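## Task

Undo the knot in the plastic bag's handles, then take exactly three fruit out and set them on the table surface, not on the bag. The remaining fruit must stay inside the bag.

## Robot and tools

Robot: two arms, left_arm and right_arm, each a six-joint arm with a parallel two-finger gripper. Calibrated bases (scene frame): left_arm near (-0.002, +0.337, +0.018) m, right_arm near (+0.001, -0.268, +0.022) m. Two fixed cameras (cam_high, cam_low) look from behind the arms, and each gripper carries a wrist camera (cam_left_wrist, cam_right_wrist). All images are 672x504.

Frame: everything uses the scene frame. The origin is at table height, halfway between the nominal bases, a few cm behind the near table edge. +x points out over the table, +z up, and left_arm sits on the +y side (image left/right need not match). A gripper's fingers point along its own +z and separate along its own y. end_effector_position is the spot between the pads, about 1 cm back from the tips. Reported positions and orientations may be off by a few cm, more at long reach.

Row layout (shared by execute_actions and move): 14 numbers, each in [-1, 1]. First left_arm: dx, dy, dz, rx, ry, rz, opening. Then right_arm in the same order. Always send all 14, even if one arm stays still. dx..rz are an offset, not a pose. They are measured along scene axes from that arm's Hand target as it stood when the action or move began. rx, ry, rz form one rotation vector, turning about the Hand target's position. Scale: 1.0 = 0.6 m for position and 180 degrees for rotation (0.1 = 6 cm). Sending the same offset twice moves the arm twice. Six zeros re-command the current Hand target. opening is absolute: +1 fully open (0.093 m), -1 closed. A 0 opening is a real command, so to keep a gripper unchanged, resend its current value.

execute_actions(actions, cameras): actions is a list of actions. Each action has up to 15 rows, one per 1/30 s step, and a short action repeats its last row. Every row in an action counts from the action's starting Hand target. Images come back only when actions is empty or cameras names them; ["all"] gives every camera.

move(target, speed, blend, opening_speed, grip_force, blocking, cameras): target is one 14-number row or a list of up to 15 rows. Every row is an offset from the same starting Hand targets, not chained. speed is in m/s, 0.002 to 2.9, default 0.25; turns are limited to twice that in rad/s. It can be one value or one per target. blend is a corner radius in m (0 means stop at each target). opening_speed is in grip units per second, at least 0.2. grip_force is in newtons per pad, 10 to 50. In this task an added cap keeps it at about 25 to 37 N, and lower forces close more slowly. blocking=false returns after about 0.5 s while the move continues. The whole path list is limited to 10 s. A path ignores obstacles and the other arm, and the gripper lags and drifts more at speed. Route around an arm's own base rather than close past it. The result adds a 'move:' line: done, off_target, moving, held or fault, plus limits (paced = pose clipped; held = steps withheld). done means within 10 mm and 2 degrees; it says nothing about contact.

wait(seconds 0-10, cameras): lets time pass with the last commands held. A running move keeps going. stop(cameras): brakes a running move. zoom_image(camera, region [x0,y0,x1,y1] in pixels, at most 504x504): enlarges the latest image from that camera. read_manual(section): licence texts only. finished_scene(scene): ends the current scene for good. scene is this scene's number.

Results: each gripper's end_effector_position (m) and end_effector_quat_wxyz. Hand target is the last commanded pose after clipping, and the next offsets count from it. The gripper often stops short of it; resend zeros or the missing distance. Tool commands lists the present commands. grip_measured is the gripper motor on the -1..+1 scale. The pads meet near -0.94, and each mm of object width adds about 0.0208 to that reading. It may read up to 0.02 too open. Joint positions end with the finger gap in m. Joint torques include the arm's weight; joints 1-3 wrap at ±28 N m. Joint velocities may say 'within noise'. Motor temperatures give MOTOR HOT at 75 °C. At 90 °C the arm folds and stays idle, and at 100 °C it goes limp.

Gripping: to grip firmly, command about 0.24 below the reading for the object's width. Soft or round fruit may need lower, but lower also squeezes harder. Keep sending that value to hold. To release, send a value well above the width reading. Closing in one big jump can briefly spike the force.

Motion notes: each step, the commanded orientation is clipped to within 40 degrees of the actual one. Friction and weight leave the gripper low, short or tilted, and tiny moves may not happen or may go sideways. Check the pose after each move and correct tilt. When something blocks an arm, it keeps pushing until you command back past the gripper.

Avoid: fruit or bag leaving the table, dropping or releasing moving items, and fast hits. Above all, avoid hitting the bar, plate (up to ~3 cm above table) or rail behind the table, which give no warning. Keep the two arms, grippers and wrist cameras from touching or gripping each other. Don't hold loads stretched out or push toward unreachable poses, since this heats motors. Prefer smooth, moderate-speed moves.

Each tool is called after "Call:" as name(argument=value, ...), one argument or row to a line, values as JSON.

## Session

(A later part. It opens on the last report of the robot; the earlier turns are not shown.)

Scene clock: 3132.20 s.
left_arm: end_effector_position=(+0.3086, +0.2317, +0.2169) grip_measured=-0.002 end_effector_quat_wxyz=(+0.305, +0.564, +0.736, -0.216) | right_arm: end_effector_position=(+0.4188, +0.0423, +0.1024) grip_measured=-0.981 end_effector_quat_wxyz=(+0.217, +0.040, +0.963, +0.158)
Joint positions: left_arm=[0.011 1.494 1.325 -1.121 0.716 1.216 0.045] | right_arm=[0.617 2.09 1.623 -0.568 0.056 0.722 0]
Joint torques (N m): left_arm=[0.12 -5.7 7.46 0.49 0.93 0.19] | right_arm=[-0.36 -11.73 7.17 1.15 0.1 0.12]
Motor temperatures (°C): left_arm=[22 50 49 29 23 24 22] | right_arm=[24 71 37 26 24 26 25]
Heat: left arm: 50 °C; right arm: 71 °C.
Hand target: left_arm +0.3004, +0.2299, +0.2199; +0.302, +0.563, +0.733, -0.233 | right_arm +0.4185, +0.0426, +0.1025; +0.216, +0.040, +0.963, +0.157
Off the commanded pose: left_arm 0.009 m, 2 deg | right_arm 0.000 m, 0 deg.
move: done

Call:
move(
  target=[
    [0,0,0,0,0,0,0.0,0.0033,0.06,0.0333,0.02,-0.026,0,-1],
  ],
  speed=0.1,
  cameras=["cam_right_wrist","cam_left_wrist"],
)

Scene clock: 3136.03 s.
left_arm: end_effector_position=(+0.3085, +0.2317, +0.2169) grip_measured=-0.002 end_effector_quat_wxyz=(+0.305, +0.564, +0.736, -0.217) | right_arm: end_effector_position=(+0.4096, +0.0649, +0.1074) grip_measured=-0.981 end_effector_quat_wxyz=(+0.230, +0.037, +0.958, +0.168)
Joint positions: left_arm=[0.011 1.494 1.325 -1.122 0.716 1.217 0.045] | right_arm=[0.671 2.09 1.623 -0.535 0.084 0.76 0]
Joint torques (N m): left_arm=[0.02 -5.63 7.43 0.53 0.9 0.19] | right_arm=[0.47 -11.32 10.06 1.54 0.17 0.17]
Motor temperatures (°C): left_arm=[22 49 49 29 23 24 22] | right_arm=[24 70 37 27 24 26 25]
Heat: left arm: 49 °C; right arm: 70 °C.
Hand target: left_arm +0.3004, +0.2299, +0.2199; +0.302, +0.563, +0.733, -0.233 | right_arm +0.4204, +0.0786, +0.1225; +0.254, +0.040, +0.948, +0.189
Off the commanded pose: left_arm 0.009 m, 2 deg | right_arm 0.023 m, 4 deg.
move: off_target (right_arm)
Images, in order (width x height): cam_left_wrist 672x504, cam_right_wrist 672x504.

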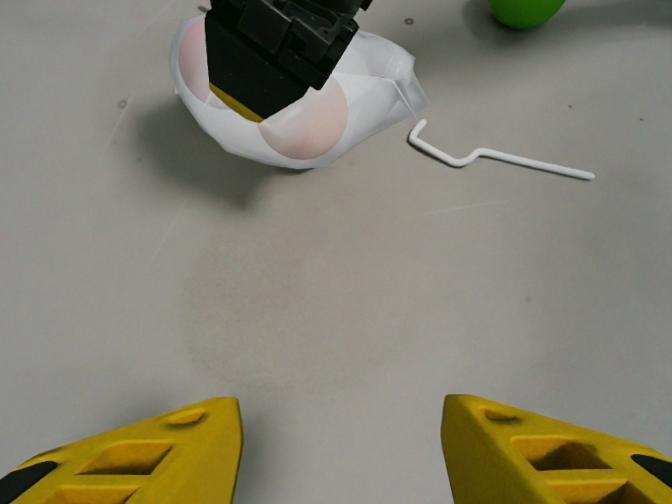

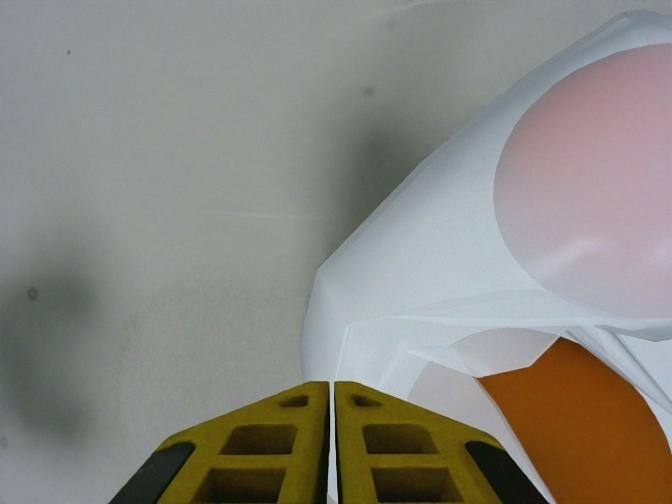

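Call:
move(
  target=[
    [0,0,0,0,0,0,0.0,-0.009,0.003,-0.09,0,0,0,-1],
    [0,0,0,0,0,0,0.0,-0.009,0.003,-0.09,0,0,0,-0.55],
    [0,0,0,0,0,0,0.0,-0.03,0.003,0.05,0,0,0,-0.55],
  ],
  speed=[0.1,0.1,0.12],
  opening_speed=0.5,
  cameras=["cam_right_wrist","cam_left_wrist"],
)

Scene clock: 3163.30 s.
left_arm: end_effector_position=(+0.3085, +0.2317, +0.2169) grip_measured=-0.002 end_effector_quat_wxyz=(+0.305, +0.564, +0.736, -0.217) | right_arm: end_effector_position=(+0.4053, +0.0768, +0.1255) grip_measured=-0.552 end_effector_quat_wxyz=(+0.241, +0.039, +0.953, +0.178)
Joint positions: left_arm=[0.011 1.494 1.325 -1.122 0.716 1.217 0.045] | right_arm=[0.699 2.074 1.654 -0.554 0.101 0.786 0.019]
Joint torques (N m): left_arm=[0.14 -5.7 7.45 0.52 0.92 0.18] | right_arm=[0.88 -14.95 9.65 0.95 0.2 0.24]
Motor temperatures (°C): left_arm=[22 42 47 28 23 24 22] | right_arm=[24 68 41 28 24 26 25]
Heat: left arm: 47 °C; right arm: 68 °C.
Hand target: left_arm +0.3004, +0.2299, +0.2199; +0.302, +0.563, +0.733, -0.233 | right_arm +0.4025, +0.0803, +0.1524; +0.254, +0.040, +0.948, +0.189
Off the commanded pose: left_arm 0.009 m, 2 deg | right_arm 0.027 m, 2 deg.
move: off_target (right_arm); target 2's new opening was sent with right_arm's hand 0.023 m and 2 deg from that target
Images, in order (width x height): cam_left_wrist 672x504, cam_right_wrist 672x504.

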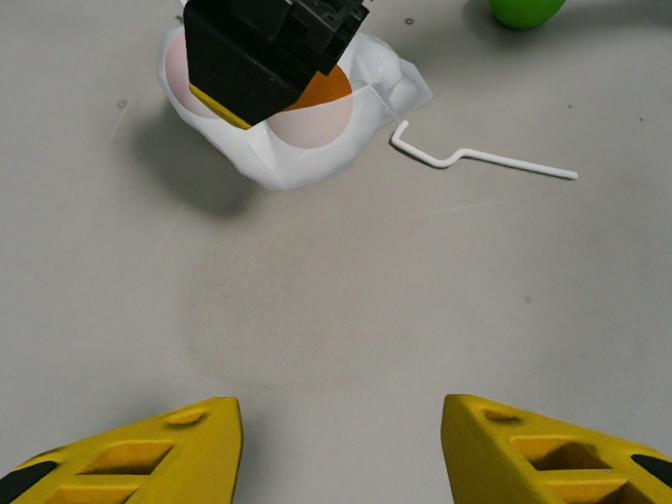

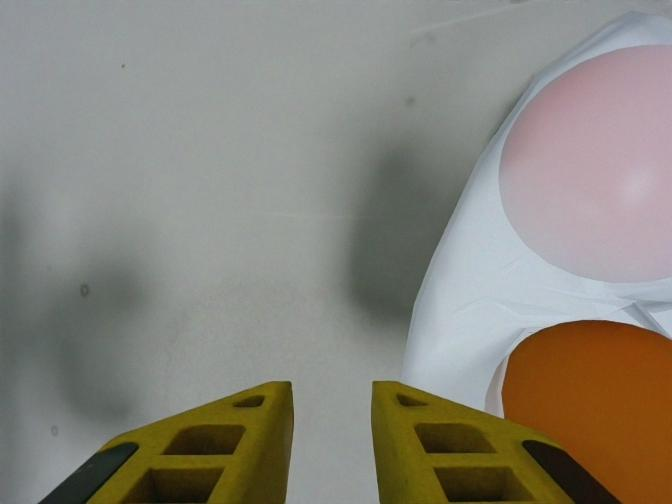

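Call:
move(
  target=[
    [0,0,0,0,0,0,0.0,-0.0958,-0.1172,0.02,-0.1161,0.1589,-0.0028,-0.55],
  ],
  speed=0.25,
  cameras=["cam_right_wrist","cam_left_wrist"],
)

Call:
zoom_image(
  camera="cam_right_wrist",
  region=[120, 0, 600, 400],
)

Call:
zoom_image(
  camera="cam_left_wrist",
  region=[120, 0, 500, 220],
)

Scene clock: 3173.27 s.
left_arm: end_effector_position=(+0.3085, +0.2317, +0.2169) grip_measured=-0.002 end_effector_quat_wxyz=(+0.305, +0.564, +0.736, -0.217) | right_arm: end_effector_position=(+0.3435, +0.0091, +0.1680) grip_measured=-0.552 end_effector_quat_wxyz=(+0.032, +0.041, +0.999, +0.004)
Joint positions: left_arm=[0.011 1.494 1.325 -1.122 0.716 1.217 0.045] | right_arm=[0.666 2.254 2.283 -1.554 0.058 0.79 0.019]
Joint torques (N m): left_arm=[0.08 -5.7 7.45 0.53 0.91 0.18] | right_arm=[-0.8 -9.85 8.38 0.17 -0.01 0.1]
Motor temperatures (°C): left_arm=[22 41 47 28 23 24 22] | right_arm=[24 68 41 28 24 26 24]
Heat: left arm: 47 °C; right arm: 68 °C.
Hand target: left_arm +0.3004, +0.2299, +0.2199; +0.302, +0.563, +0.733, -0.233 | right_arm +0.3450, +0.0101, +0.1644; +0.017, +0.043, +0.999, -0.001
Off the commanded pose: left_arm 0.009 m, 2 deg | right_arm 0.004 m, 2 deg.
joint sent to its limit (right arm) — joint 4 (wrist pitch), lower limit. The joint targets still meet the commanded pose.
move: done
Images, in order (width x height): cam_left_wrist 672x504, cam_right_wrist 672x504.

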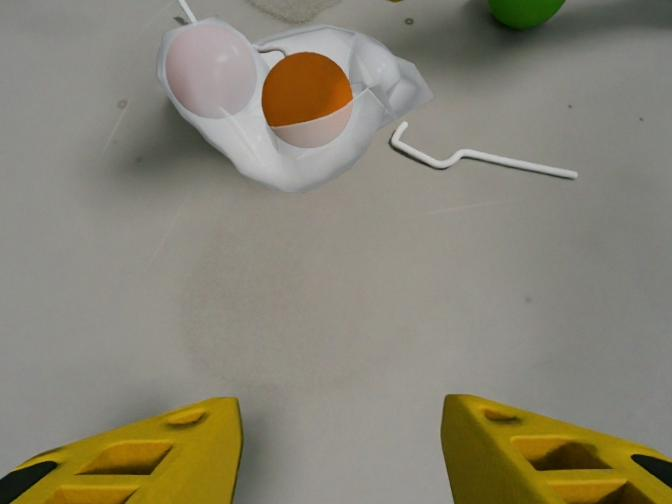

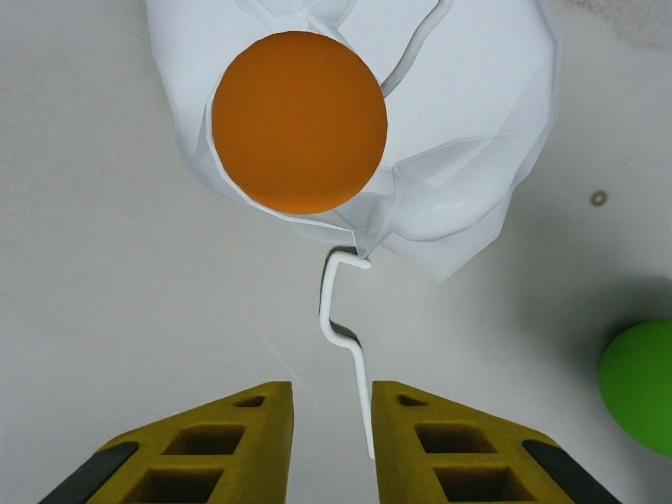

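Scaled by 1.050 from the camera's 672x504 image, which has a finer 960x720 frame.

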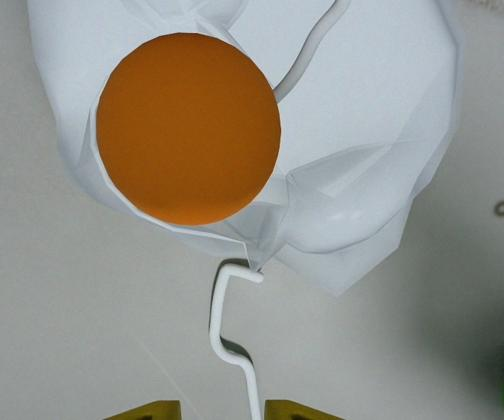

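Scaled by 1.326 from the camera's 672x504 image, which has a finer 960x720 frame.

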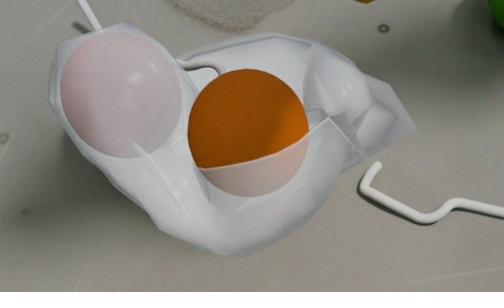

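Call:
move(
  target=[
    [0,0,0,0,0,0,0.0,0.0667,-0.0118,-0.0657,0.0162,-0.0718,0.1932,0.8],
  ],
  speed=0.2,
  opening_speed=1.0,
  cameras=["cam_right_wrist"],
)

Scene clock: 3210.37 s.
left_arm: end_effector_position=(+0.3085, +0.2317, +0.2169) grip_measured=-0.002 end_effector_quat_wxyz=(+0.305, +0.564, +0.736, -0.217) | right_arm: end_effector_position=(+0.3817, +0.0019, +0.1055) grip_measured=+0.797 end_effector_quat_wxyz=(+0.100, -0.256, +0.961, +0.018)
Joint positions: left_arm=[0.011 1.494 1.325 -1.122 0.716 1.217 0.045] | right_arm=[0.6 2.166 1.873 -1.084 0.062 0.115 0.083]
Joint torques (N m): left_arm=[0.17 -5.67 7.34 0.53 0.91 0.19] | right_arm=[-0.95 -15.97 5.39 0.8 -0.03 0.01]
Motor temperatures (°C): left_arm=[22 39 47 28 23 24 22] | right_arm=[24 63 40 26 24 26 24]
Heat: left arm: 47 °C; right arm: 63 °C.
Hand target: left_arm +0.3004, +0.2299, +0.2199; +0.302, +0.563, +0.733, -0.233 | right_arm +0.3850, +0.0031, +0.1250; +0.126, -0.257, +0.958, +0.034
Off the commanded pose: left_arm 0.009 m, 2 deg | right_arm 0.020 m, 4 deg.
move: off_target (right_arm)
Images, in order (width x height): cam_right_wrist 672x504.

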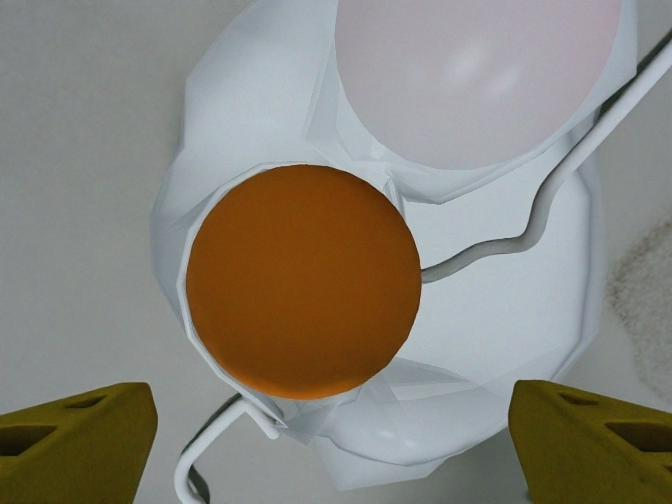

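Call:
move(
  target=[
    [0,0,0,0,0,0,0.0,0.0117,0.0132,-0.0667,0,0,0,0.8],
  ],
  speed=0.1,
  cameras=["cam_right_wrist"],
)

Scene clock: 3238.57 s.
left_arm: end_effector_position=(+0.3085, +0.2317, +0.2169) grip_measured=-0.002 end_effector_quat_wxyz=(+0.305, +0.564, +0.736, -0.217) | right_arm: end_effector_position=(+0.3909, +0.0092, +0.0910) grip_measured=+0.797 end_effector_quat_wxyz=(+0.126, -0.254, +0.958, +0.028)
Joint positions: left_arm=[0.011 1.494 1.325 -1.122 0.716 1.217 0.045] | right_arm=[0.6 2.166 1.803 -0.958 0.062 0.114 0.083]
Joint torques (N m): left_arm=[0.13 -5.71 7.38 0.53 0.93 0.19] | right_arm=[-0.66 -11.26 5.35 0.93 -0.04 0.07]
Motor temperatures (°C): left_arm=[22 38 47 27 23 24 22] | right_arm=[24 74 38 27 24 26 24]
Heat: left arm: 47 °C; right arm: 74 °C.
Hand target: left_arm +0.3004, +0.2299, +0.2199; +0.302, +0.563, +0.733, -0.233 | right_arm +0.3920, +0.0110, +0.0849; +0.126, -0.257, +0.958, +0.034
Off the commanded pose: left_arm 0.009 m, 2 deg | right_arm 0.006 m, 1 deg.
move: done
Images, in order (width x height): cam_right_wrist 672x504.

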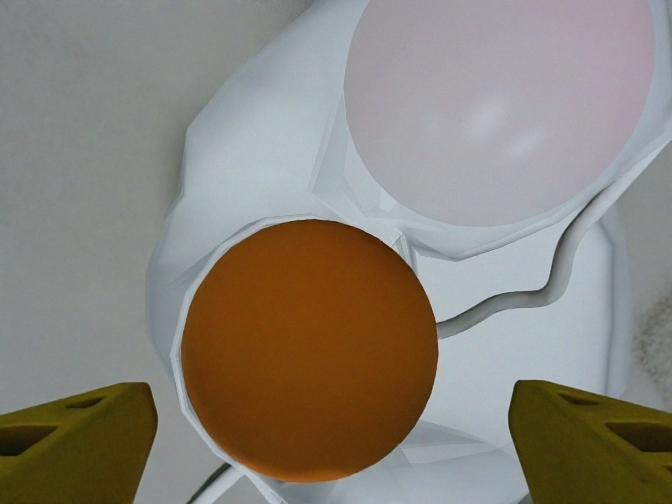

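Call:
move(
  target=[
    [0,0,0,0,0,0,0.0,0,0.0025,-0.0367,0,0,0,0.8],
  ],
  speed=0.08,
  cameras=["cam_right_wrist"],
)

Scene clock: 3248.97 s.
left_arm: end_effector_position=(+0.3085, +0.2317, +0.2169) grip_measured=-0.002 end_effector_quat_wxyz=(+0.305, +0.564, +0.736, -0.217) | right_arm: end_effector_position=(+0.3921, +0.0105, +0.0771) grip_measured=+0.797 end_effector_quat_wxyz=(+0.134, -0.254, +0.958, +0.031)
Joint positions: left_arm=[0.011 1.494 1.325 -1.122 0.716 1.217 0.045] | right_arm=[0.6 2.166 1.743 -0.881 0.062 0.114 0.083]
Joint torques (N m): left_arm=[0.13 -5.65 7.45 0.53 0.91 0.18] | right_arm=[-0.57 -9.8 5.55 0.95 -0.06 0.1]
Motor temperatures (°C): left_arm=[22 38 47 27 23 24 22] | right_arm=[24 72 38 27 24 26 24]
Heat: left arm: 47 °C; right arm: 72 °C.
Hand target: left_arm +0.3004, +0.2299, +0.2199; +0.302, +0.563, +0.733, -0.233 | right_arm +0.3919, +0.0124, +0.0629; +0.126, -0.257, +0.958, +0.034
Off the commanded pose: left_arm 0.009 m, 2 deg | right_arm 0.014 m, 1 deg.
move: off_target (right_arm)
Images, in order (width x height): cam_right_wrist 672x504.

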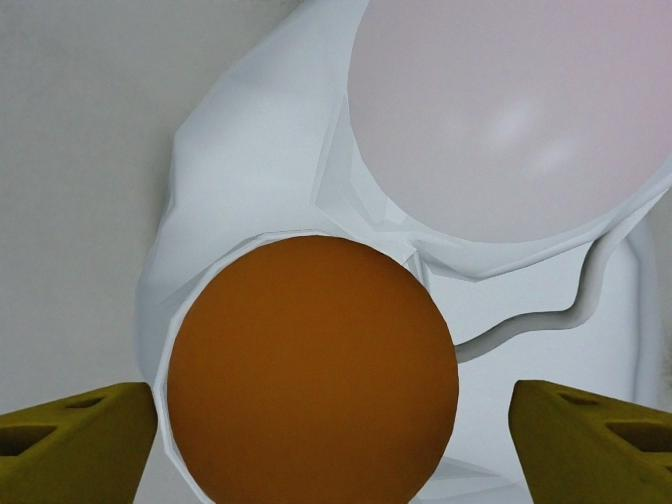

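Call:
move(
  target=[
    [0,0,0,0,0,0,0.0,-0.0035,-0.0012,-0.0372,0,0,0,0.8],
  ],
  speed=0.06,
  cameras=["cam_right_wrist"],
)

Scene clock: 3257.97 s.
left_arm: end_effector_position=(+0.3085, +0.2317, +0.2169) grip_measured=-0.002 end_effector_quat_wxyz=(+0.305, +0.564, +0.736, -0.217) | right_arm: end_effector_position=(+0.3904, +0.0099, +0.0531) grip_measured=+0.797 end_effector_quat_wxyz=(+0.132, -0.254, +0.958, +0.031)
Joint positions: left_arm=[0.011 1.494 1.325 -1.122 0.716 1.217 0.045] | right_arm=[0.6 2.183 1.675 -0.799 0.062 0.114 0.083]
Joint torques (N m): left_arm=[0.1 -5.68 7.39 0.53 0.92 0.18] | right_arm=[-0.21 -10.07 5.6 0.98 -0.08 0.07]
Motor temperatures (°C): left_arm=[22 38 47 27 23 24 22] | right_arm=[24 70 37 27 24 26 24]
Heat: left arm: 47 °C; right arm: 70 °C.
Hand target: left_arm +0.3004, +0.2299, +0.2199; +0.302, +0.563, +0.733, -0.233 | right_arm +0.3899, +0.0118, +0.0407; +0.126, -0.257, +0.958, +0.034
Off the commanded pose: left_arm 0.009 m, 2 deg | right_arm 0.013 m, 1 deg.
move: off_target (right_arm)
Images, in order (width x height): cam_right_wrist 672x504.

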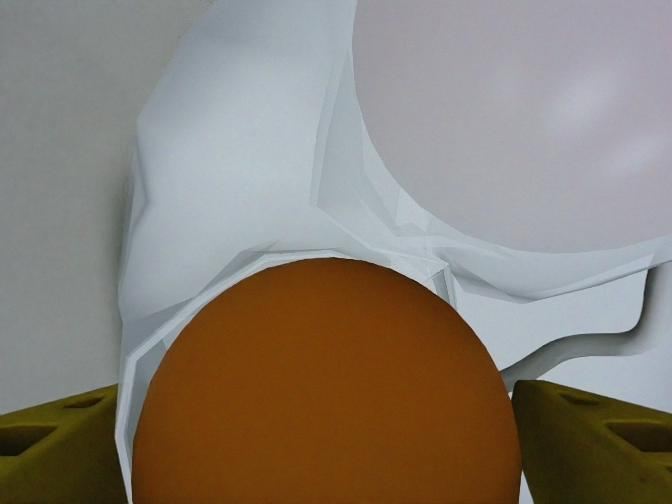

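Call:
move(
  target=[
    [0,0,0,0,0,0,0.0,0,0,0.06,0,0,0,0.8],
    [0,0,0,0,0,0,0.0,0.0033,-0.0252,0.1055,0,0,0,0.8],
  ],
  speed=0.08,
  blend=[0.01,0],
  cameras=["cam_right_wrist"],
)

Scene clock: 3273.37 s.
left_arm: end_effector_position=(+0.3085, +0.2317, +0.2169) grip_measured=-0.002 end_effector_quat_wxyz=(+0.305, +0.564, +0.736, -0.217) | right_arm: end_effector_position=(+0.3871, -0.0064, +0.0735) grip_measured=+0.797 end_effector_quat_wxyz=(+0.102, -0.255, +0.961, +0.020)
Joint positions: left_arm=[0.011 1.494 1.325 -1.122 0.716 1.217 0.045] | right_arm=[0.574 2.173 1.757 -0.955 0.055 0.092 0.083]
Joint torques (N m): left_arm=[0.13 -5.74 7.41 0.52 0.94 0.2] | right_arm=[-0.61 -15.82 8.99 0.48 -0.06 0.04]
Motor temperatures (°C): left_arm=[22 38 46 27 23 24 22] | right_arm=[24 70 38 27 24 26 24]
Heat: left arm: 46 °C; right arm: 70 °C.
Hand target: left_arm +0.3004, +0.2299, +0.2199; +0.302, +0.563, +0.733, -0.233 | right_arm +0.3920, -0.0035, +0.1039; +0.126, -0.256, +0.958, +0.034
Off the commanded pose: left_arm 0.009 m, 2 deg | right_arm 0.031 m, 3 deg.
move: off_target (right_arm)
Images, in order (width x height): cam_right_wrist 672x504.

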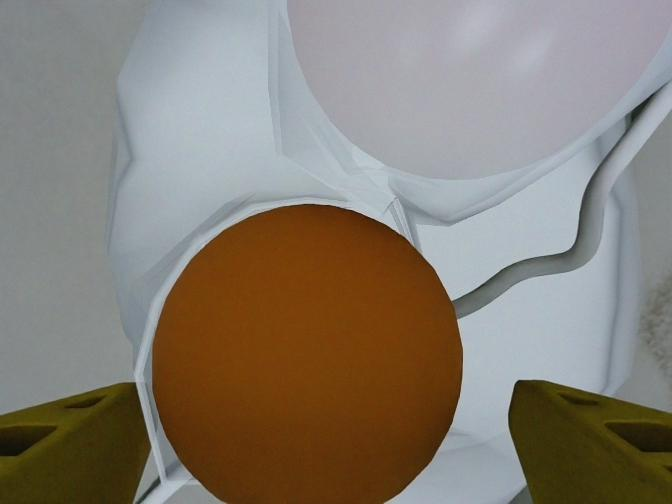

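Call:
move(
  target=[
    [0,0,0,0,0,0,0.0,0.002,0,0.0333,0,0,0,0.8],
    [0,0,0,0,0,0,0.0,0.008,-0.0250,0.0333,0,0,0,0.8],
  ],
  speed=0.1,
  cameras=["cam_right_wrist"],
)

Scene clock: 3279.87 s.
left_arm: end_effector_position=(+0.3085, +0.2317, +0.2169) grip_measured=-0.002 end_effector_quat_wxyz=(+0.305, +0.564, +0.736, -0.217) | right_arm: end_effector_position=(+0.3995, -0.0184, +0.1043) grip_measured=+0.797 end_effector_quat_wxyz=(+0.113, -0.252, +0.961, +0.024)
Joint positions: left_arm=[0.011 1.494 1.325 -1.122 0.716 1.217 0.045] | right_arm=[0.537 2.148 1.837 -1.034 0.047 0.059 0.083]
Joint torques (N m): left_arm=[0.12 -5.64 7.39 0.53 0.92 0.19] | right_arm=[-0.43 -15.36 6.37 0.54 -0.07 0.06]
Motor temperatures (°C): left_arm=[22 38 46 27 23 24 22] | right_arm=[24 74 39 27 24 26 24]
Heat: left arm: 46 °C; right arm: 74 °C.
Hand target: left_arm +0.3004, +0.2299, +0.2199; +0.302, +0.563, +0.733, -0.233 | right_arm +0.3967, -0.0185, +0.1239; +0.126, -0.257, +0.958, +0.034
Off the commanded pose: left_arm 0.009 m, 2 deg | right_arm 0.020 m, 2 deg.
move: off_target (right_arm)
Images, in order (width x height): cam_right_wrist 672x504.

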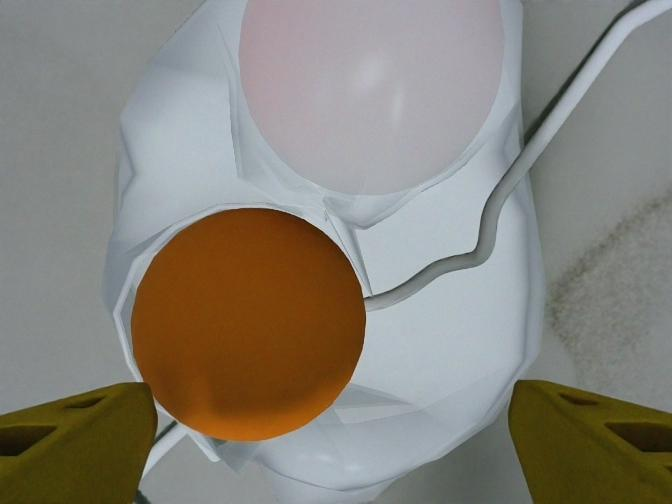

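Call:
move(
  target=[
    [0,0,0,0,0,0,0.0,-0.0037,-0.0015,-0.0658,0,0,0,0.8],
    [0,0,0,0,0,0,0.0,-0.01,0.0202,-0.0858,0,0,0,0.8],
  ],
  speed=0.08,
  blend=[0.005,0],
  cameras=["cam_right_wrist"],
)

Scene clock: 3297.40 s.
left_arm: end_effector_position=(+0.3085, +0.2317, +0.2169) grip_measured=-0.002 end_effector_quat_wxyz=(+0.305, +0.564, +0.736, -0.217) | right_arm: end_effector_position=(+0.3908, -0.0107, +0.0708) grip_measured=+0.798 end_effector_quat_wxyz=(+0.116, -0.258, +0.959, +0.031)
Joint positions: left_arm=[0.011 1.494 1.325 -1.122 0.716 1.217 0.045] | right_arm=[0.556 2.146 1.696 -0.886 0.038 0.068 0.083]
Joint torques (N m): left_arm=[0.1 -5.68 7.38 0.53 0.92 0.16] | right_arm=[0.59 -12.44 5.24 0.92 0.06 0.18]
Motor temperatures (°C): left_arm=[22 37 46 27 23 24 22] | right_arm=[24 75 38 26 24 26 24]
Heat: left arm: 46 °C; right arm: 75 °C. Fold the right arm in close to its base, or ease its load, before you think long.
Hand target: left_arm +0.3004, +0.2299, +0.2199; +0.302, +0.563, +0.733, -0.233 | right_arm +0.3908, -0.0064, +0.0723; +0.126, -0.256, +0.958, +0.034
Off the commanded pose: left_arm 0.009 m, 2 deg | right_arm 0.005 m, 1 deg.
MOTOR HOT: joint 2 (shoulder) of the right arm reports 75 °C; the controller's stop level is 90 °C. To cool a motor, set the load down, stop pushing, or move to a pose that needs little force.
move: done
Images, in order (width x height): cam_right_wrist 672x504.

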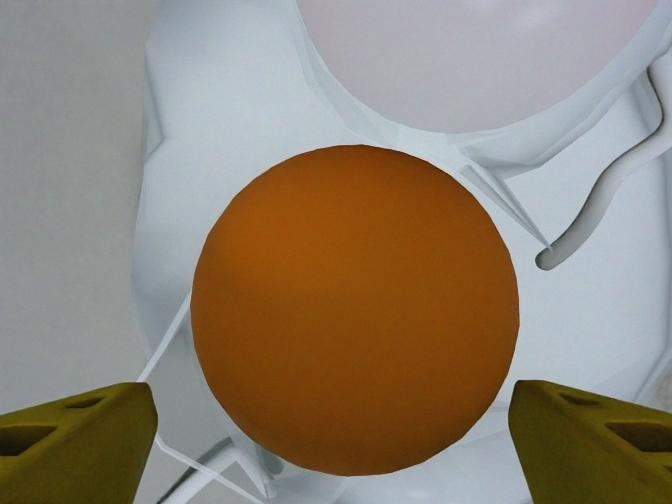

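Call:
move(
  target=[
    [0,0,0,0,0,0,0.0,0.0308,-0.0025,0.0,0,0,0,0.8],
  ],
  speed=0.1,
  cameras=["cam_right_wrist"],
)

Scene clock: 3318.03 s.
left_arm: end_effector_position=(+0.3085, +0.2317, +0.2169) grip_measured=-0.002 end_effector_quat_wxyz=(+0.305, +0.564, +0.736, -0.217) | right_arm: end_effector_position=(+0.4039, -0.0098, +0.0747) grip_measured=+0.798 end_effector_quat_wxyz=(+0.127, -0.253, +0.958, +0.034)
Joint positions: left_arm=[0.011 1.494 1.325 -1.122 0.716 1.217 0.045] | right_arm=[0.542 2.167 1.741 -0.885 0.038 0.061 0.083]
Joint torques (N m): left_arm=[0.16 -5.67 7.47 0.52 0.9 0.15] | right_arm=[-0.76 -9.72 9.26 0.65 0.01 0.03]
Motor temperatures (°C): left_arm=[22 37 46 27 23 24 22] | right_arm=[24 76 38 27 24 26 24]
Heat: left arm: 46 °C; right arm: 76 °C. Fold the right arm in close to its base, or ease its load, before you think long.
Hand target: left_arm +0.3004, +0.2299, +0.2199; +0.302, +0.563, +0.733, -0.233 | right_arm +0.4093, -0.0078, +0.0725; +0.126, -0.256, +0.958, +0.034
Off the commanded pose: left_arm 0.009 m, 2 deg | right_arm 0.006 m, 0 deg.
MOTOR HOT: still on. Joint 2 (shoulder) of the right arm reports 76 °C.
move: done
Images, in order (width x height): cam_right_wrist 672x504.

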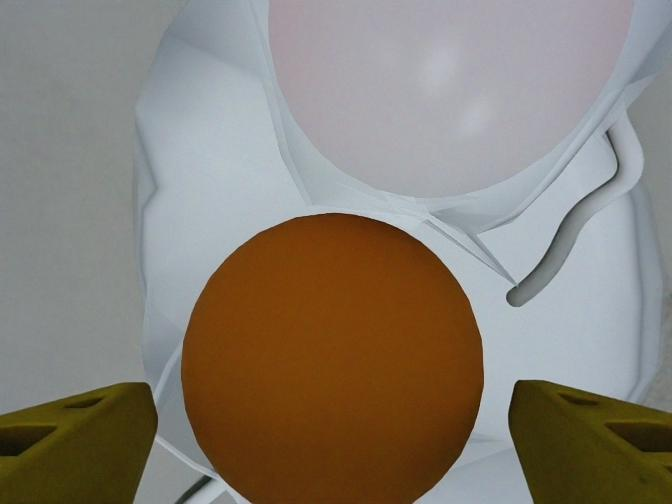

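Call:
move(
  target=[
    [0,0,0,0,0,0,0.0,0.0042,-0.0085,0,0,0,0,0.8],
    [0,0,0,0,0,0,0.0,0.0095,-0.005,-0.0478,0,0,0,0.8],
  ],
  speed=0.08,
  cameras=["cam_right_wrist"],
)

Scene clock: 3328.20 s.
left_arm: end_effector_position=(+0.3085, +0.2317, +0.2169) grip_measured=-0.002 end_effector_quat_wxyz=(+0.305, +0.564, +0.736, -0.217) | right_arm: end_effector_position=(+0.4131, -0.0101, +0.0558) grip_measured=+0.798 end_effector_quat_wxyz=(+0.130, -0.254, +0.958, +0.033)
Joint positions: left_arm=[0.011 1.494 1.325 -1.122 0.716 1.217 0.045] | right_arm=[0.531 2.209 1.731 -0.828 0.038 0.047 0.083]
Joint torques (N m): left_arm=[0.1 -5.7 7.45 0.52 0.91 0.17] | right_arm=[-0.94 -10.36 5.7 0.95 -0.03 0.03]
Motor temperatures (°C): left_arm=[22 37 46 27 23 24 22] | right_arm=[24 74 40 27 24 26 24]
Heat: left arm: 46 °C; right arm: 74 °C. Fold the right arm in close to its base, or ease its load, before you think long.
Hand target: left_arm +0.3004, +0.2299, +0.2199; +0.302, +0.563, +0.733, -0.233 | right_arm +0.4149, -0.0108, +0.0437; +0.126, -0.257, +0.958, +0.034
Off the commanded pose: left_arm 0.009 m, 2 deg | right_arm 0.012 m, 1 deg.
MOTOR HOT: still on. Joint 2 (shoulder) of the right arm reports 74 °C.
move: off_target (right_arm)
Images, in order (width x height): cam_right_wrist 672x504.

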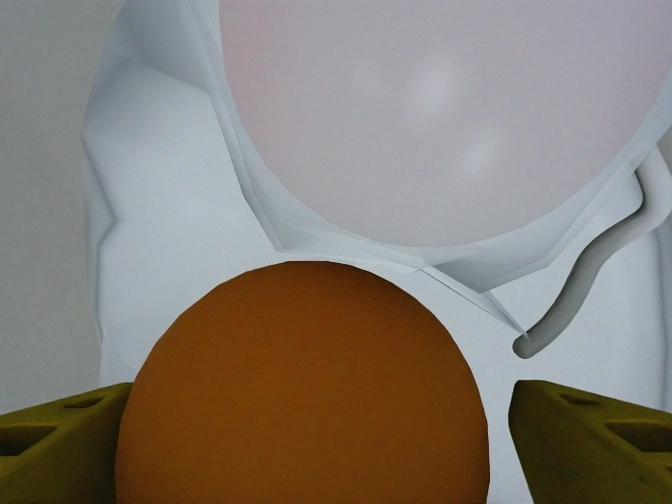

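Call:
move(
  target=[
    [0,0,0,0,0,0,0.0,0,0,0,0,0,0,0.2],
  ],
  speed=0.05,
  opening_speed=0.4,
  cameras=["cam_right_wrist"],
)

Scene clock: 3337.83 s.
left_arm: end_effector_position=(+0.3085, +0.2317, +0.2169) grip_measured=-0.002 end_effector_quat_wxyz=(+0.305, +0.564, +0.736, -0.217) | right_arm: end_effector_position=(+0.4133, -0.0100, +0.0558) grip_measured=+0.367 end_effector_quat_wxyz=(+0.131, -0.254, +0.958, +0.033)
Joint positions: left_arm=[0.011 1.494 1.325 -1.122 0.716 1.217 0.045] | right_arm=[0.531 2.209 1.731 -0.827 0.038 0.047 0.063]
Joint torques (N m): left_arm=[0.08 -5.68 7.34 0.52 0.92 0.17] | right_arm=[-0.9 -10.24 5.64 0.97 0 0.02]
Motor temperatures (°C): left_arm=[22 37 46 26 23 24 22] | right_arm=[24 71 39 27 24 26 24]
Heat: left arm: 46 °C; right arm: 71 °C.
Hand target: left_arm +0.3004, +0.2299, +0.2199; +0.302, +0.563, +0.733, -0.233 | right_arm +0.4149, -0.0108, +0.0437; +0.126, -0.257, +0.958, +0.034
Off the commanded pose: left_arm 0.009 m, 2 deg | right_arm 0.012 m, 1 deg.
MOTOR HOT: cleared for the motors of the right arm.
move: off_target (right_arm)
Images, in order (width x height): cam_right_wrist 672x504.

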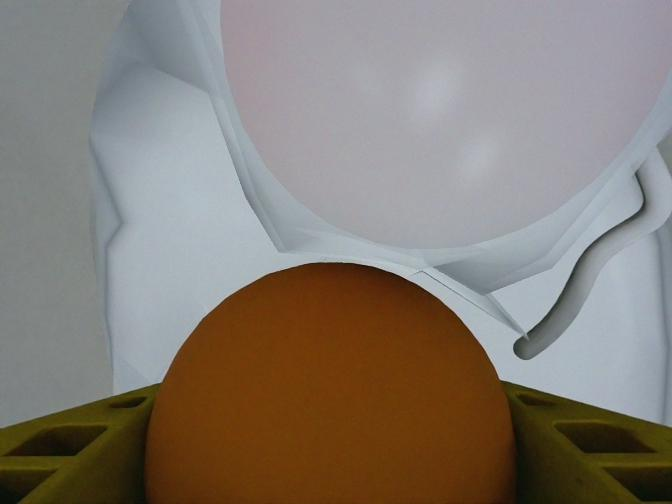

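Call:
move(
  target=[
    [0,0,0,0,0,0,0.0,-0.01,-0.015,0.15,0,0,0,0.2],
  ],
  speed=0.1,
  cameras=["cam_right_wrist","cam_left_wrist"],
)

Scene clock: 3354.53 s.
left_arm: end_effector_position=(+0.3085, +0.2317, +0.2169) grip_measured=-0.002 end_effector_quat_wxyz=(+0.305, +0.564, +0.736, -0.217) | right_arm: end_effector_position=(+0.4048, -0.0199, +0.1043) grip_measured=+0.367 end_effector_quat_wxyz=(+0.101, -0.256, +0.961, +0.023)
Joint positions: left_arm=[0.011 1.494 1.325 -1.122 0.716 1.217 0.045] | right_arm=[0.525 2.188 1.906 -1.086 0.038 0.042 0.063]
Joint torques (N m): left_arm=[0.08 -5.67 7.39 0.54 0.91 0.16] | right_arm=[-0.92 -15.73 9.05 0.45 -0.03 0.06]
Motor temperatures (°C): left_arm=[22 36 46 26 23 24 22] | right_arm=[24 68 38 27 24 26 24]
Heat: left arm: 46 °C; right arm: 68 °C.
Hand target: left_arm +0.3004, +0.2299, +0.2199; +0.302, +0.563, +0.733, -0.233 | right_arm +0.4089, -0.0199, +0.1337; +0.126, -0.257, +0.958, +0.034
Off the commanded pose: left_arm 0.009 m, 2 deg | right_arm 0.030 m, 3 deg.
move: off_target (right_arm)
Images, in order (width x height): cam_left_wrist 672x504, cam_right_wrist 672x504.

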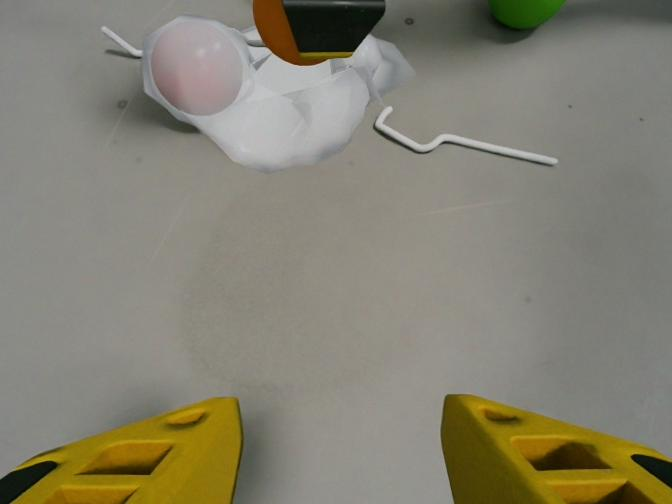

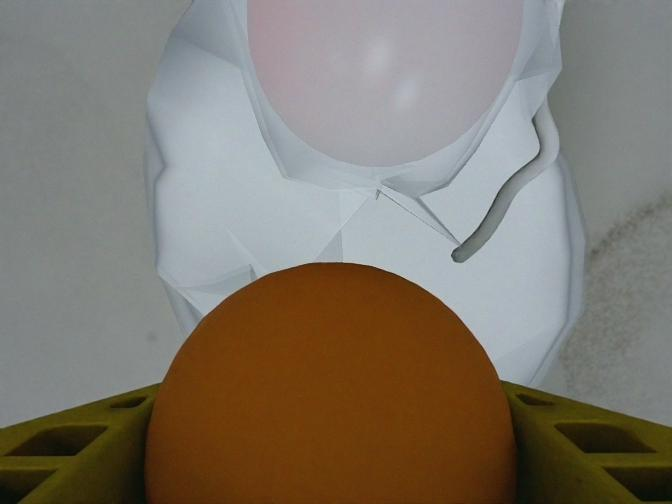

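Call:
move(
  target=[
    [0,0,0,0,0,0,0.0,-0.0398,-0.0835,0.0688,0,0,0,0.2],
    [0,0,0,0,0,0,0.0,0.0102,-0.3668,0.0272,0,0,0,0.2],
  ],
  speed=0.15,
  blend=[0.03,0],
  cameras=["cam_right_wrist","cam_high"],
)

Scene clock: 3360.70 s.
left_arm: end_effector_position=(+0.3085, +0.2317, +0.2169) grip_measured=-0.002 end_effector_quat_wxyz=(+0.305, +0.564, +0.736, -0.217) | right_arm: end_effector_position=(+0.4119, -0.2427, +0.1401) grip_measured=+0.367 end_effector_quat_wxyz=(+0.103, -0.250, +0.962, +0.032)
Joint positions: left_arm=[0.011 1.494 1.325 -1.122 0.716 1.217 0.045] | right_arm=[-0.013 1.923 1.67 -1.123 -0.088 -0.472 0.063]
Joint torques (N m): left_arm=[0.14 -5.64 7.32 0.53 0.92 0.19] | right_arm=[-0.23 -12.29 5.9 0.84 -0.25 0.06]
Motor temperatures (°C): left_arm=[22 36 46 26 23 24 22] | right_arm=[24 71 38 27 24 26 25]
Heat: left arm: 46 °C; right arm: 71 °C.
Hand target: left_arm +0.3004, +0.2299, +0.2199; +0.302, +0.563, +0.733, -0.233 | right_arm +0.4150, -0.2400, +0.1501; +0.126, -0.256, +0.958, +0.034
Off the commanded pose: left_arm 0.009 m, 2 deg | right_arm 0.011 m, 3 deg.
move: off_target (right_arm)
Images, in order (width x height): cam_high 672x504, cam_right_wrist 672x504.

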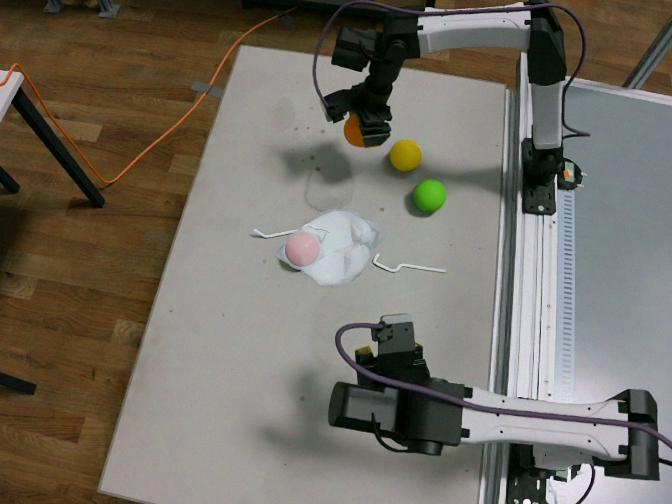

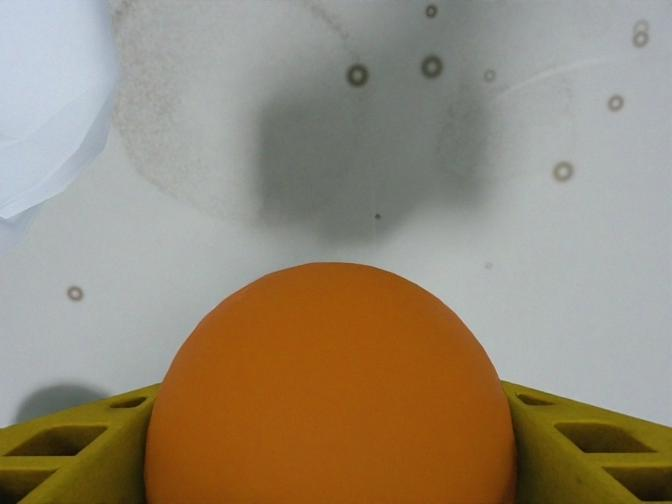

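Call:
move(
  target=[
    [0,0,0,0,0,0,0.0,0,0,-0.1417,0,0,0,0.2],
  ],
  speed=0.12,
  cameras=["cam_right_wrist"],
)

Scene clock: 3364.13 s.
left_arm: end_effector_position=(+0.3085, +0.2317, +0.2169) grip_measured=-0.002 end_effector_quat_wxyz=(+0.305, +0.564, +0.736, -0.217) | right_arm: end_effector_position=(+0.4134, -0.2410, +0.0730) grip_measured=+0.367 end_effector_quat_wxyz=(+0.125, -0.253, +0.959, +0.028)
Joint positions: left_arm=[0.011 1.494 1.325 -1.122 0.716 1.217 0.045] | right_arm=[-0.013 1.931 1.402 -0.802 -0.09 -0.477 0.063]
Joint torques (N m): left_arm=[0.16 -5.65 7.46 0.51 0.91 0.17] | right_arm=[-0.84 -8.34 5.37 0.9 -0.24 0.04]
Motor temperatures (°C): left_arm=[22 36 46 26 23 24 22] | right_arm=[24 70 38 27 24 26 25]
Heat: left arm: 46 °C; right arm: 70 °C.
Hand target: left_arm +0.3004, +0.2299, +0.2199; +0.302, +0.563, +0.733, -0.233 | right_arm +0.4150, -0.2400, +0.0650; +0.126, -0.257, +0.958, +0.034
Off the commanded pose: left_arm 0.009 m, 2 deg | right_arm 0.008 m, 1 deg.
move: done
Images, in order (width x height): cam_right_wrist 672x504.

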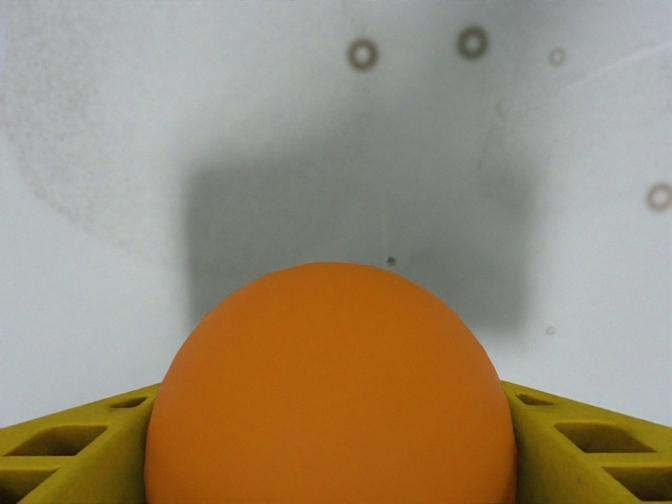

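Call:
move(
  target=[
    [0,0,0,0,0,0,0.0,0,0,-0.025,0,0,0,0.2],
  ],
  speed=0.05,
)

Call:
move(
  target=[
    [0,0,0,0,0,0,0.0,0,0,-0.0067,0,0,0,0.2],
  ],
  speed=0.03,
  cameras=["cam_right_wrist"],
)

Scene clock: 3368.37 s.
left_arm: end_effector_position=(+0.3085, +0.2317, +0.2169) grip_measured=-0.002 end_effector_quat_wxyz=(+0.305, +0.564, +0.736, -0.217) | right_arm: end_effector_position=(+0.4140, -0.2407, +0.0586) grip_measured=+0.367 end_effector_quat_wxyz=(+0.126, -0.253, +0.959, +0.028)
Joint positions: left_arm=[0.011 1.494 1.325 -1.122 0.716 1.217 0.045] | right_arm=[-0.013 1.949 1.367 -0.747 -0.09 -0.478 0.063]
Joint torques (N m): left_arm=[0.1 -5.67 7.41 0.53 0.91 0.17] | right_arm=[-0.75 -8.43 5.3 0.87 -0.28 0.02]
Motor temperatures (°C): left_arm=[22 36 46 26 23 24 22] | right_arm=[24 69 38 27 24 26 25]
Heat: left arm: 46 °C; right arm: 69 °C.
Hand target: left_arm +0.3004, +0.2299, +0.2199; +0.302, +0.563, +0.733, -0.233 | right_arm +0.4150, -0.2400, +0.0499; +0.126, -0.257, +0.958, +0.034
Off the commanded pose: left_arm 0.009 m, 2 deg | right_arm 0.009 m, 1 deg.
move: done

Scene clock: 3369.23 s.
left_arm: end_effector_position=(+0.3085, +0.2317, +0.2169) grip_measured=-0.002 end_effector_quat_wxyz=(+0.305, +0.564, +0.736, -0.217) | right_arm: end_effector_position=(+0.4146, -0.2406, +0.0569) grip_measured=+0.367 end_effector_quat_wxyz=(+0.129, -0.253, +0.958, +0.027)
Joint positions: left_arm=[0.011 1.494 1.325 -1.122 0.716 1.217 0.045] | right_arm=[-0.013 1.949 1.359 -0.733 -0.09 -0.478 0.063]
Joint torques (N m): left_arm=[0.09 -5.71 7.39 0.53 0.92 0.18] | right_arm=[-0.83 -7.99 5.31 0.91 -0.22 0.03]
Motor temperatures (°C): left_arm=[22 36 46 26 23 24 22] | right_arm=[24 69 38 27 24 26 25]
Heat: left arm: 46 °C; right arm: 69 °C.
Hand target: left_arm +0.3004, +0.2299, +0.2199; +0.302, +0.563, +0.733, -0.233 | right_arm +0.4150, -0.2400, +0.0459; +0.126, -0.256, +0.958, +0.034
Off the commanded pose: left_arm 0.009 m, 2 deg | right_arm 0.011 m, 1 deg.
move: off_target (right_arm)
Images, in order (width x height): cam_right_wrist 672x504.

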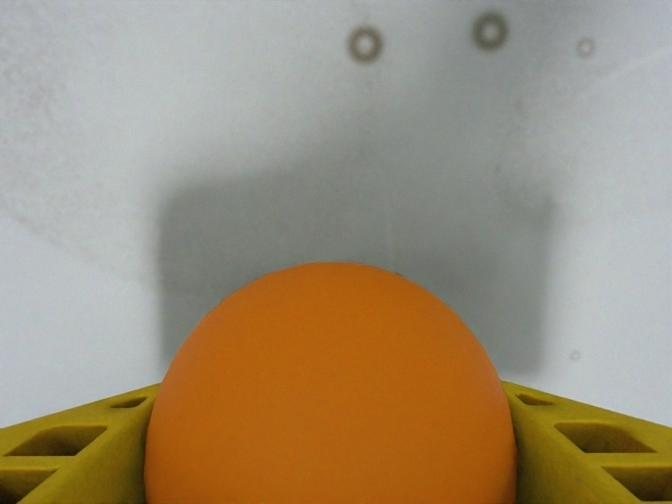

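Call:
move(
  target=[
    [0,0,0,0,0,0,0.0,0,0,-0.0083,0,0,0,0.2],
    [0,0,0,0,0,0,0.0,0,0,-0.0083,0,0,0,0.85],
  ],
  speed=0.03,
  opening_speed=0.25,
  cameras=["cam_right_wrist"],
)

Scene clock: 3375.13 s.
left_arm: end_effector_position=(+0.3085, +0.2317, +0.2169) grip_measured=-0.002 end_effector_quat_wxyz=(+0.305, +0.564, +0.736, -0.217) | right_arm: end_effector_position=(+0.4167, -0.2400, +0.0533) grip_measured=+0.847 end_effector_quat_wxyz=(+0.132, -0.254, +0.958, +0.028)
Joint positions: left_arm=[0.011 1.494 1.325 -1.122 0.716 1.217 0.045] | right_arm=[-0.013 1.956 1.352 -0.712 -0.093 -0.479 0.086]
Joint torques (N m): left_arm=[0.13 -5.68 7.42 0.5 0.9 0.15] | right_arm=[-0.8 -8.01 4.82 0.94 -0.17 0.05]
Motor temperatures (°C): left_arm=[22 36 46 26 23 24 22] | right_arm=[24 68 38 27 24 26 25]
Heat: left arm: 46 °C; right arm: 68 °C.
Hand target: left_arm +0.3004, +0.2299, +0.2199; +0.302, +0.563, +0.733, -0.233 | right_arm +0.4149, -0.2400, +0.0410; +0.126, -0.257, +0.958, +0.034
Off the commanded pose: left_arm 0.009 m, 2 deg | right_arm 0.012 m, 1 deg.
move: off_target (right_arm); target 2's new opening was sent with right_arm's hand 0.012 m and 1 deg from that target
Images, in order (width x height): cam_right_wrist 672x504.

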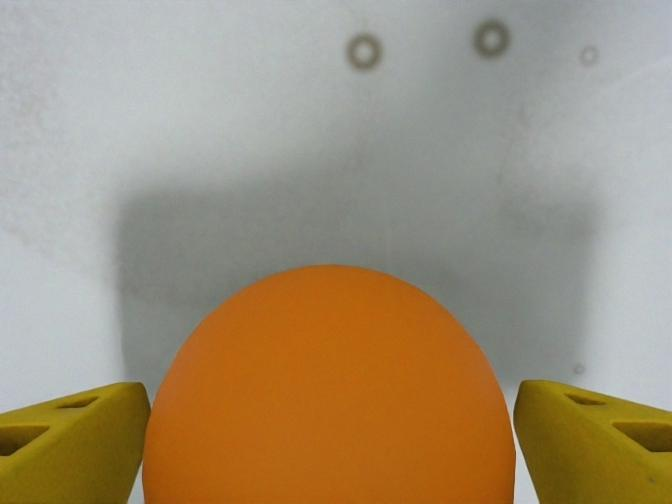

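Call:
move(
  target=[
    [0,0,0,0,0,0,0.0,-0.033,-0.019,0.17,0,0,0,0.85],
  ],
  speed=0.1,
  cameras=["all"],
)

Scene clock: 3379.53 s.
left_arm: end_effector_position=(+0.3085, +0.2317, +0.2169) grip_measured=-0.002 end_effector_quat_wxyz=(+0.305, +0.564, +0.736, -0.217) | right_arm: end_effector_position=(+0.3929, -0.2503, +0.1220) grip_measured=+0.847 end_effector_quat_wxyz=(+0.105, -0.254, +0.961, +0.034)
Joint positions: left_arm=[0.011 1.494 1.325 -1.122 0.716 1.217 0.045] | right_arm=[-0.035 1.851 1.503 -1.027 -0.097 -0.502 0.086]
Joint torques (N m): left_arm=[0.16 -5.67 7.38 0.54 0.91 0.17] | right_arm=[-1.02 -11.95 8.92 0.37 -0.25 0.03]
Motor temperatures (°C): left_arm=[22 36 46 26 23 24 22] | right_arm=[24 67 38 27 24 26 24]
Heat: left arm: 46 °C; right arm: 67 °C.
Hand target: left_arm +0.3004, +0.2299, +0.2199; +0.302, +0.563, +0.733, -0.233 | right_arm +0.3951, -0.2513, +0.1430; +0.126, -0.257, +0.958, +0.034
Off the commanded pose: left_arm 0.009 m, 2 deg | right_arm 0.021 m, 2 deg.
move: off_target (right_arm)

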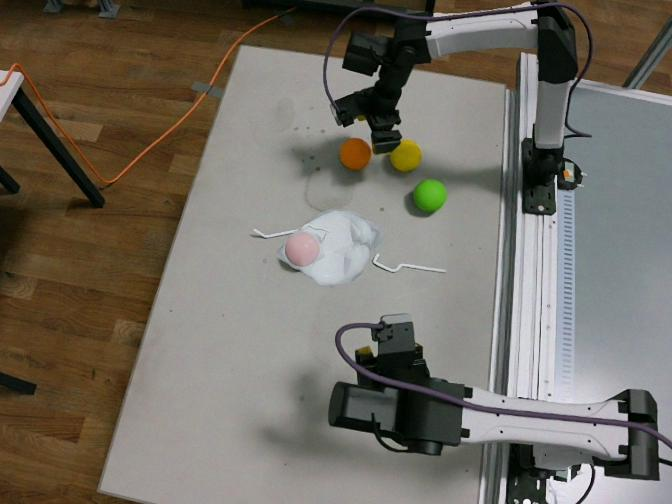

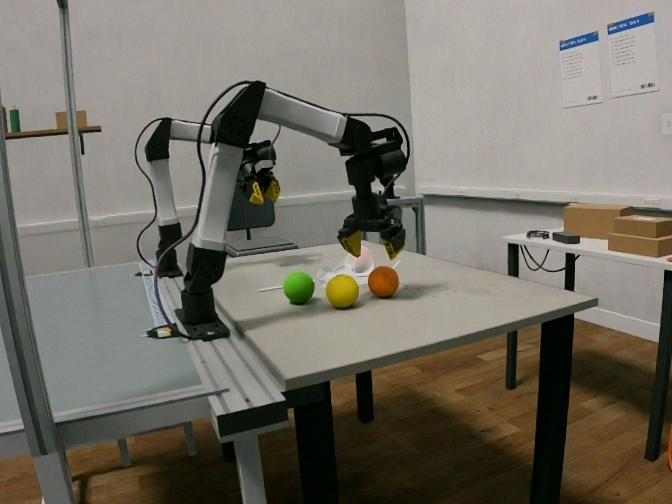

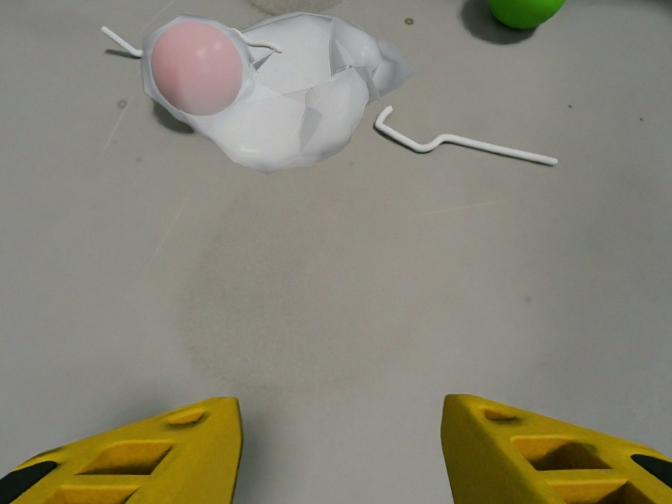

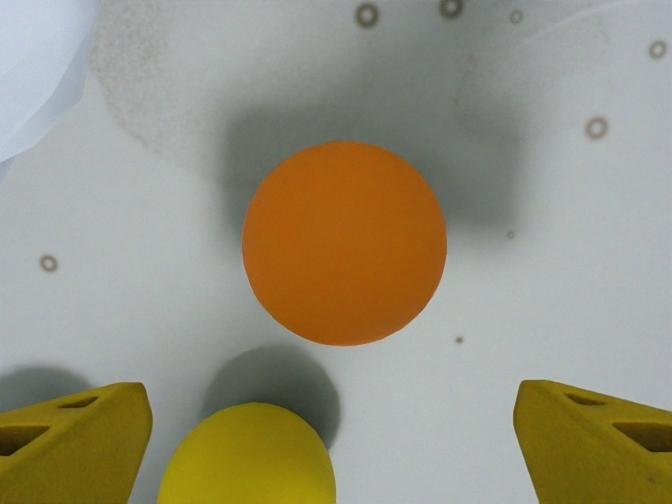

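Call:
finished_scene(
  scene=1,
)

The scene is finished: the task was done.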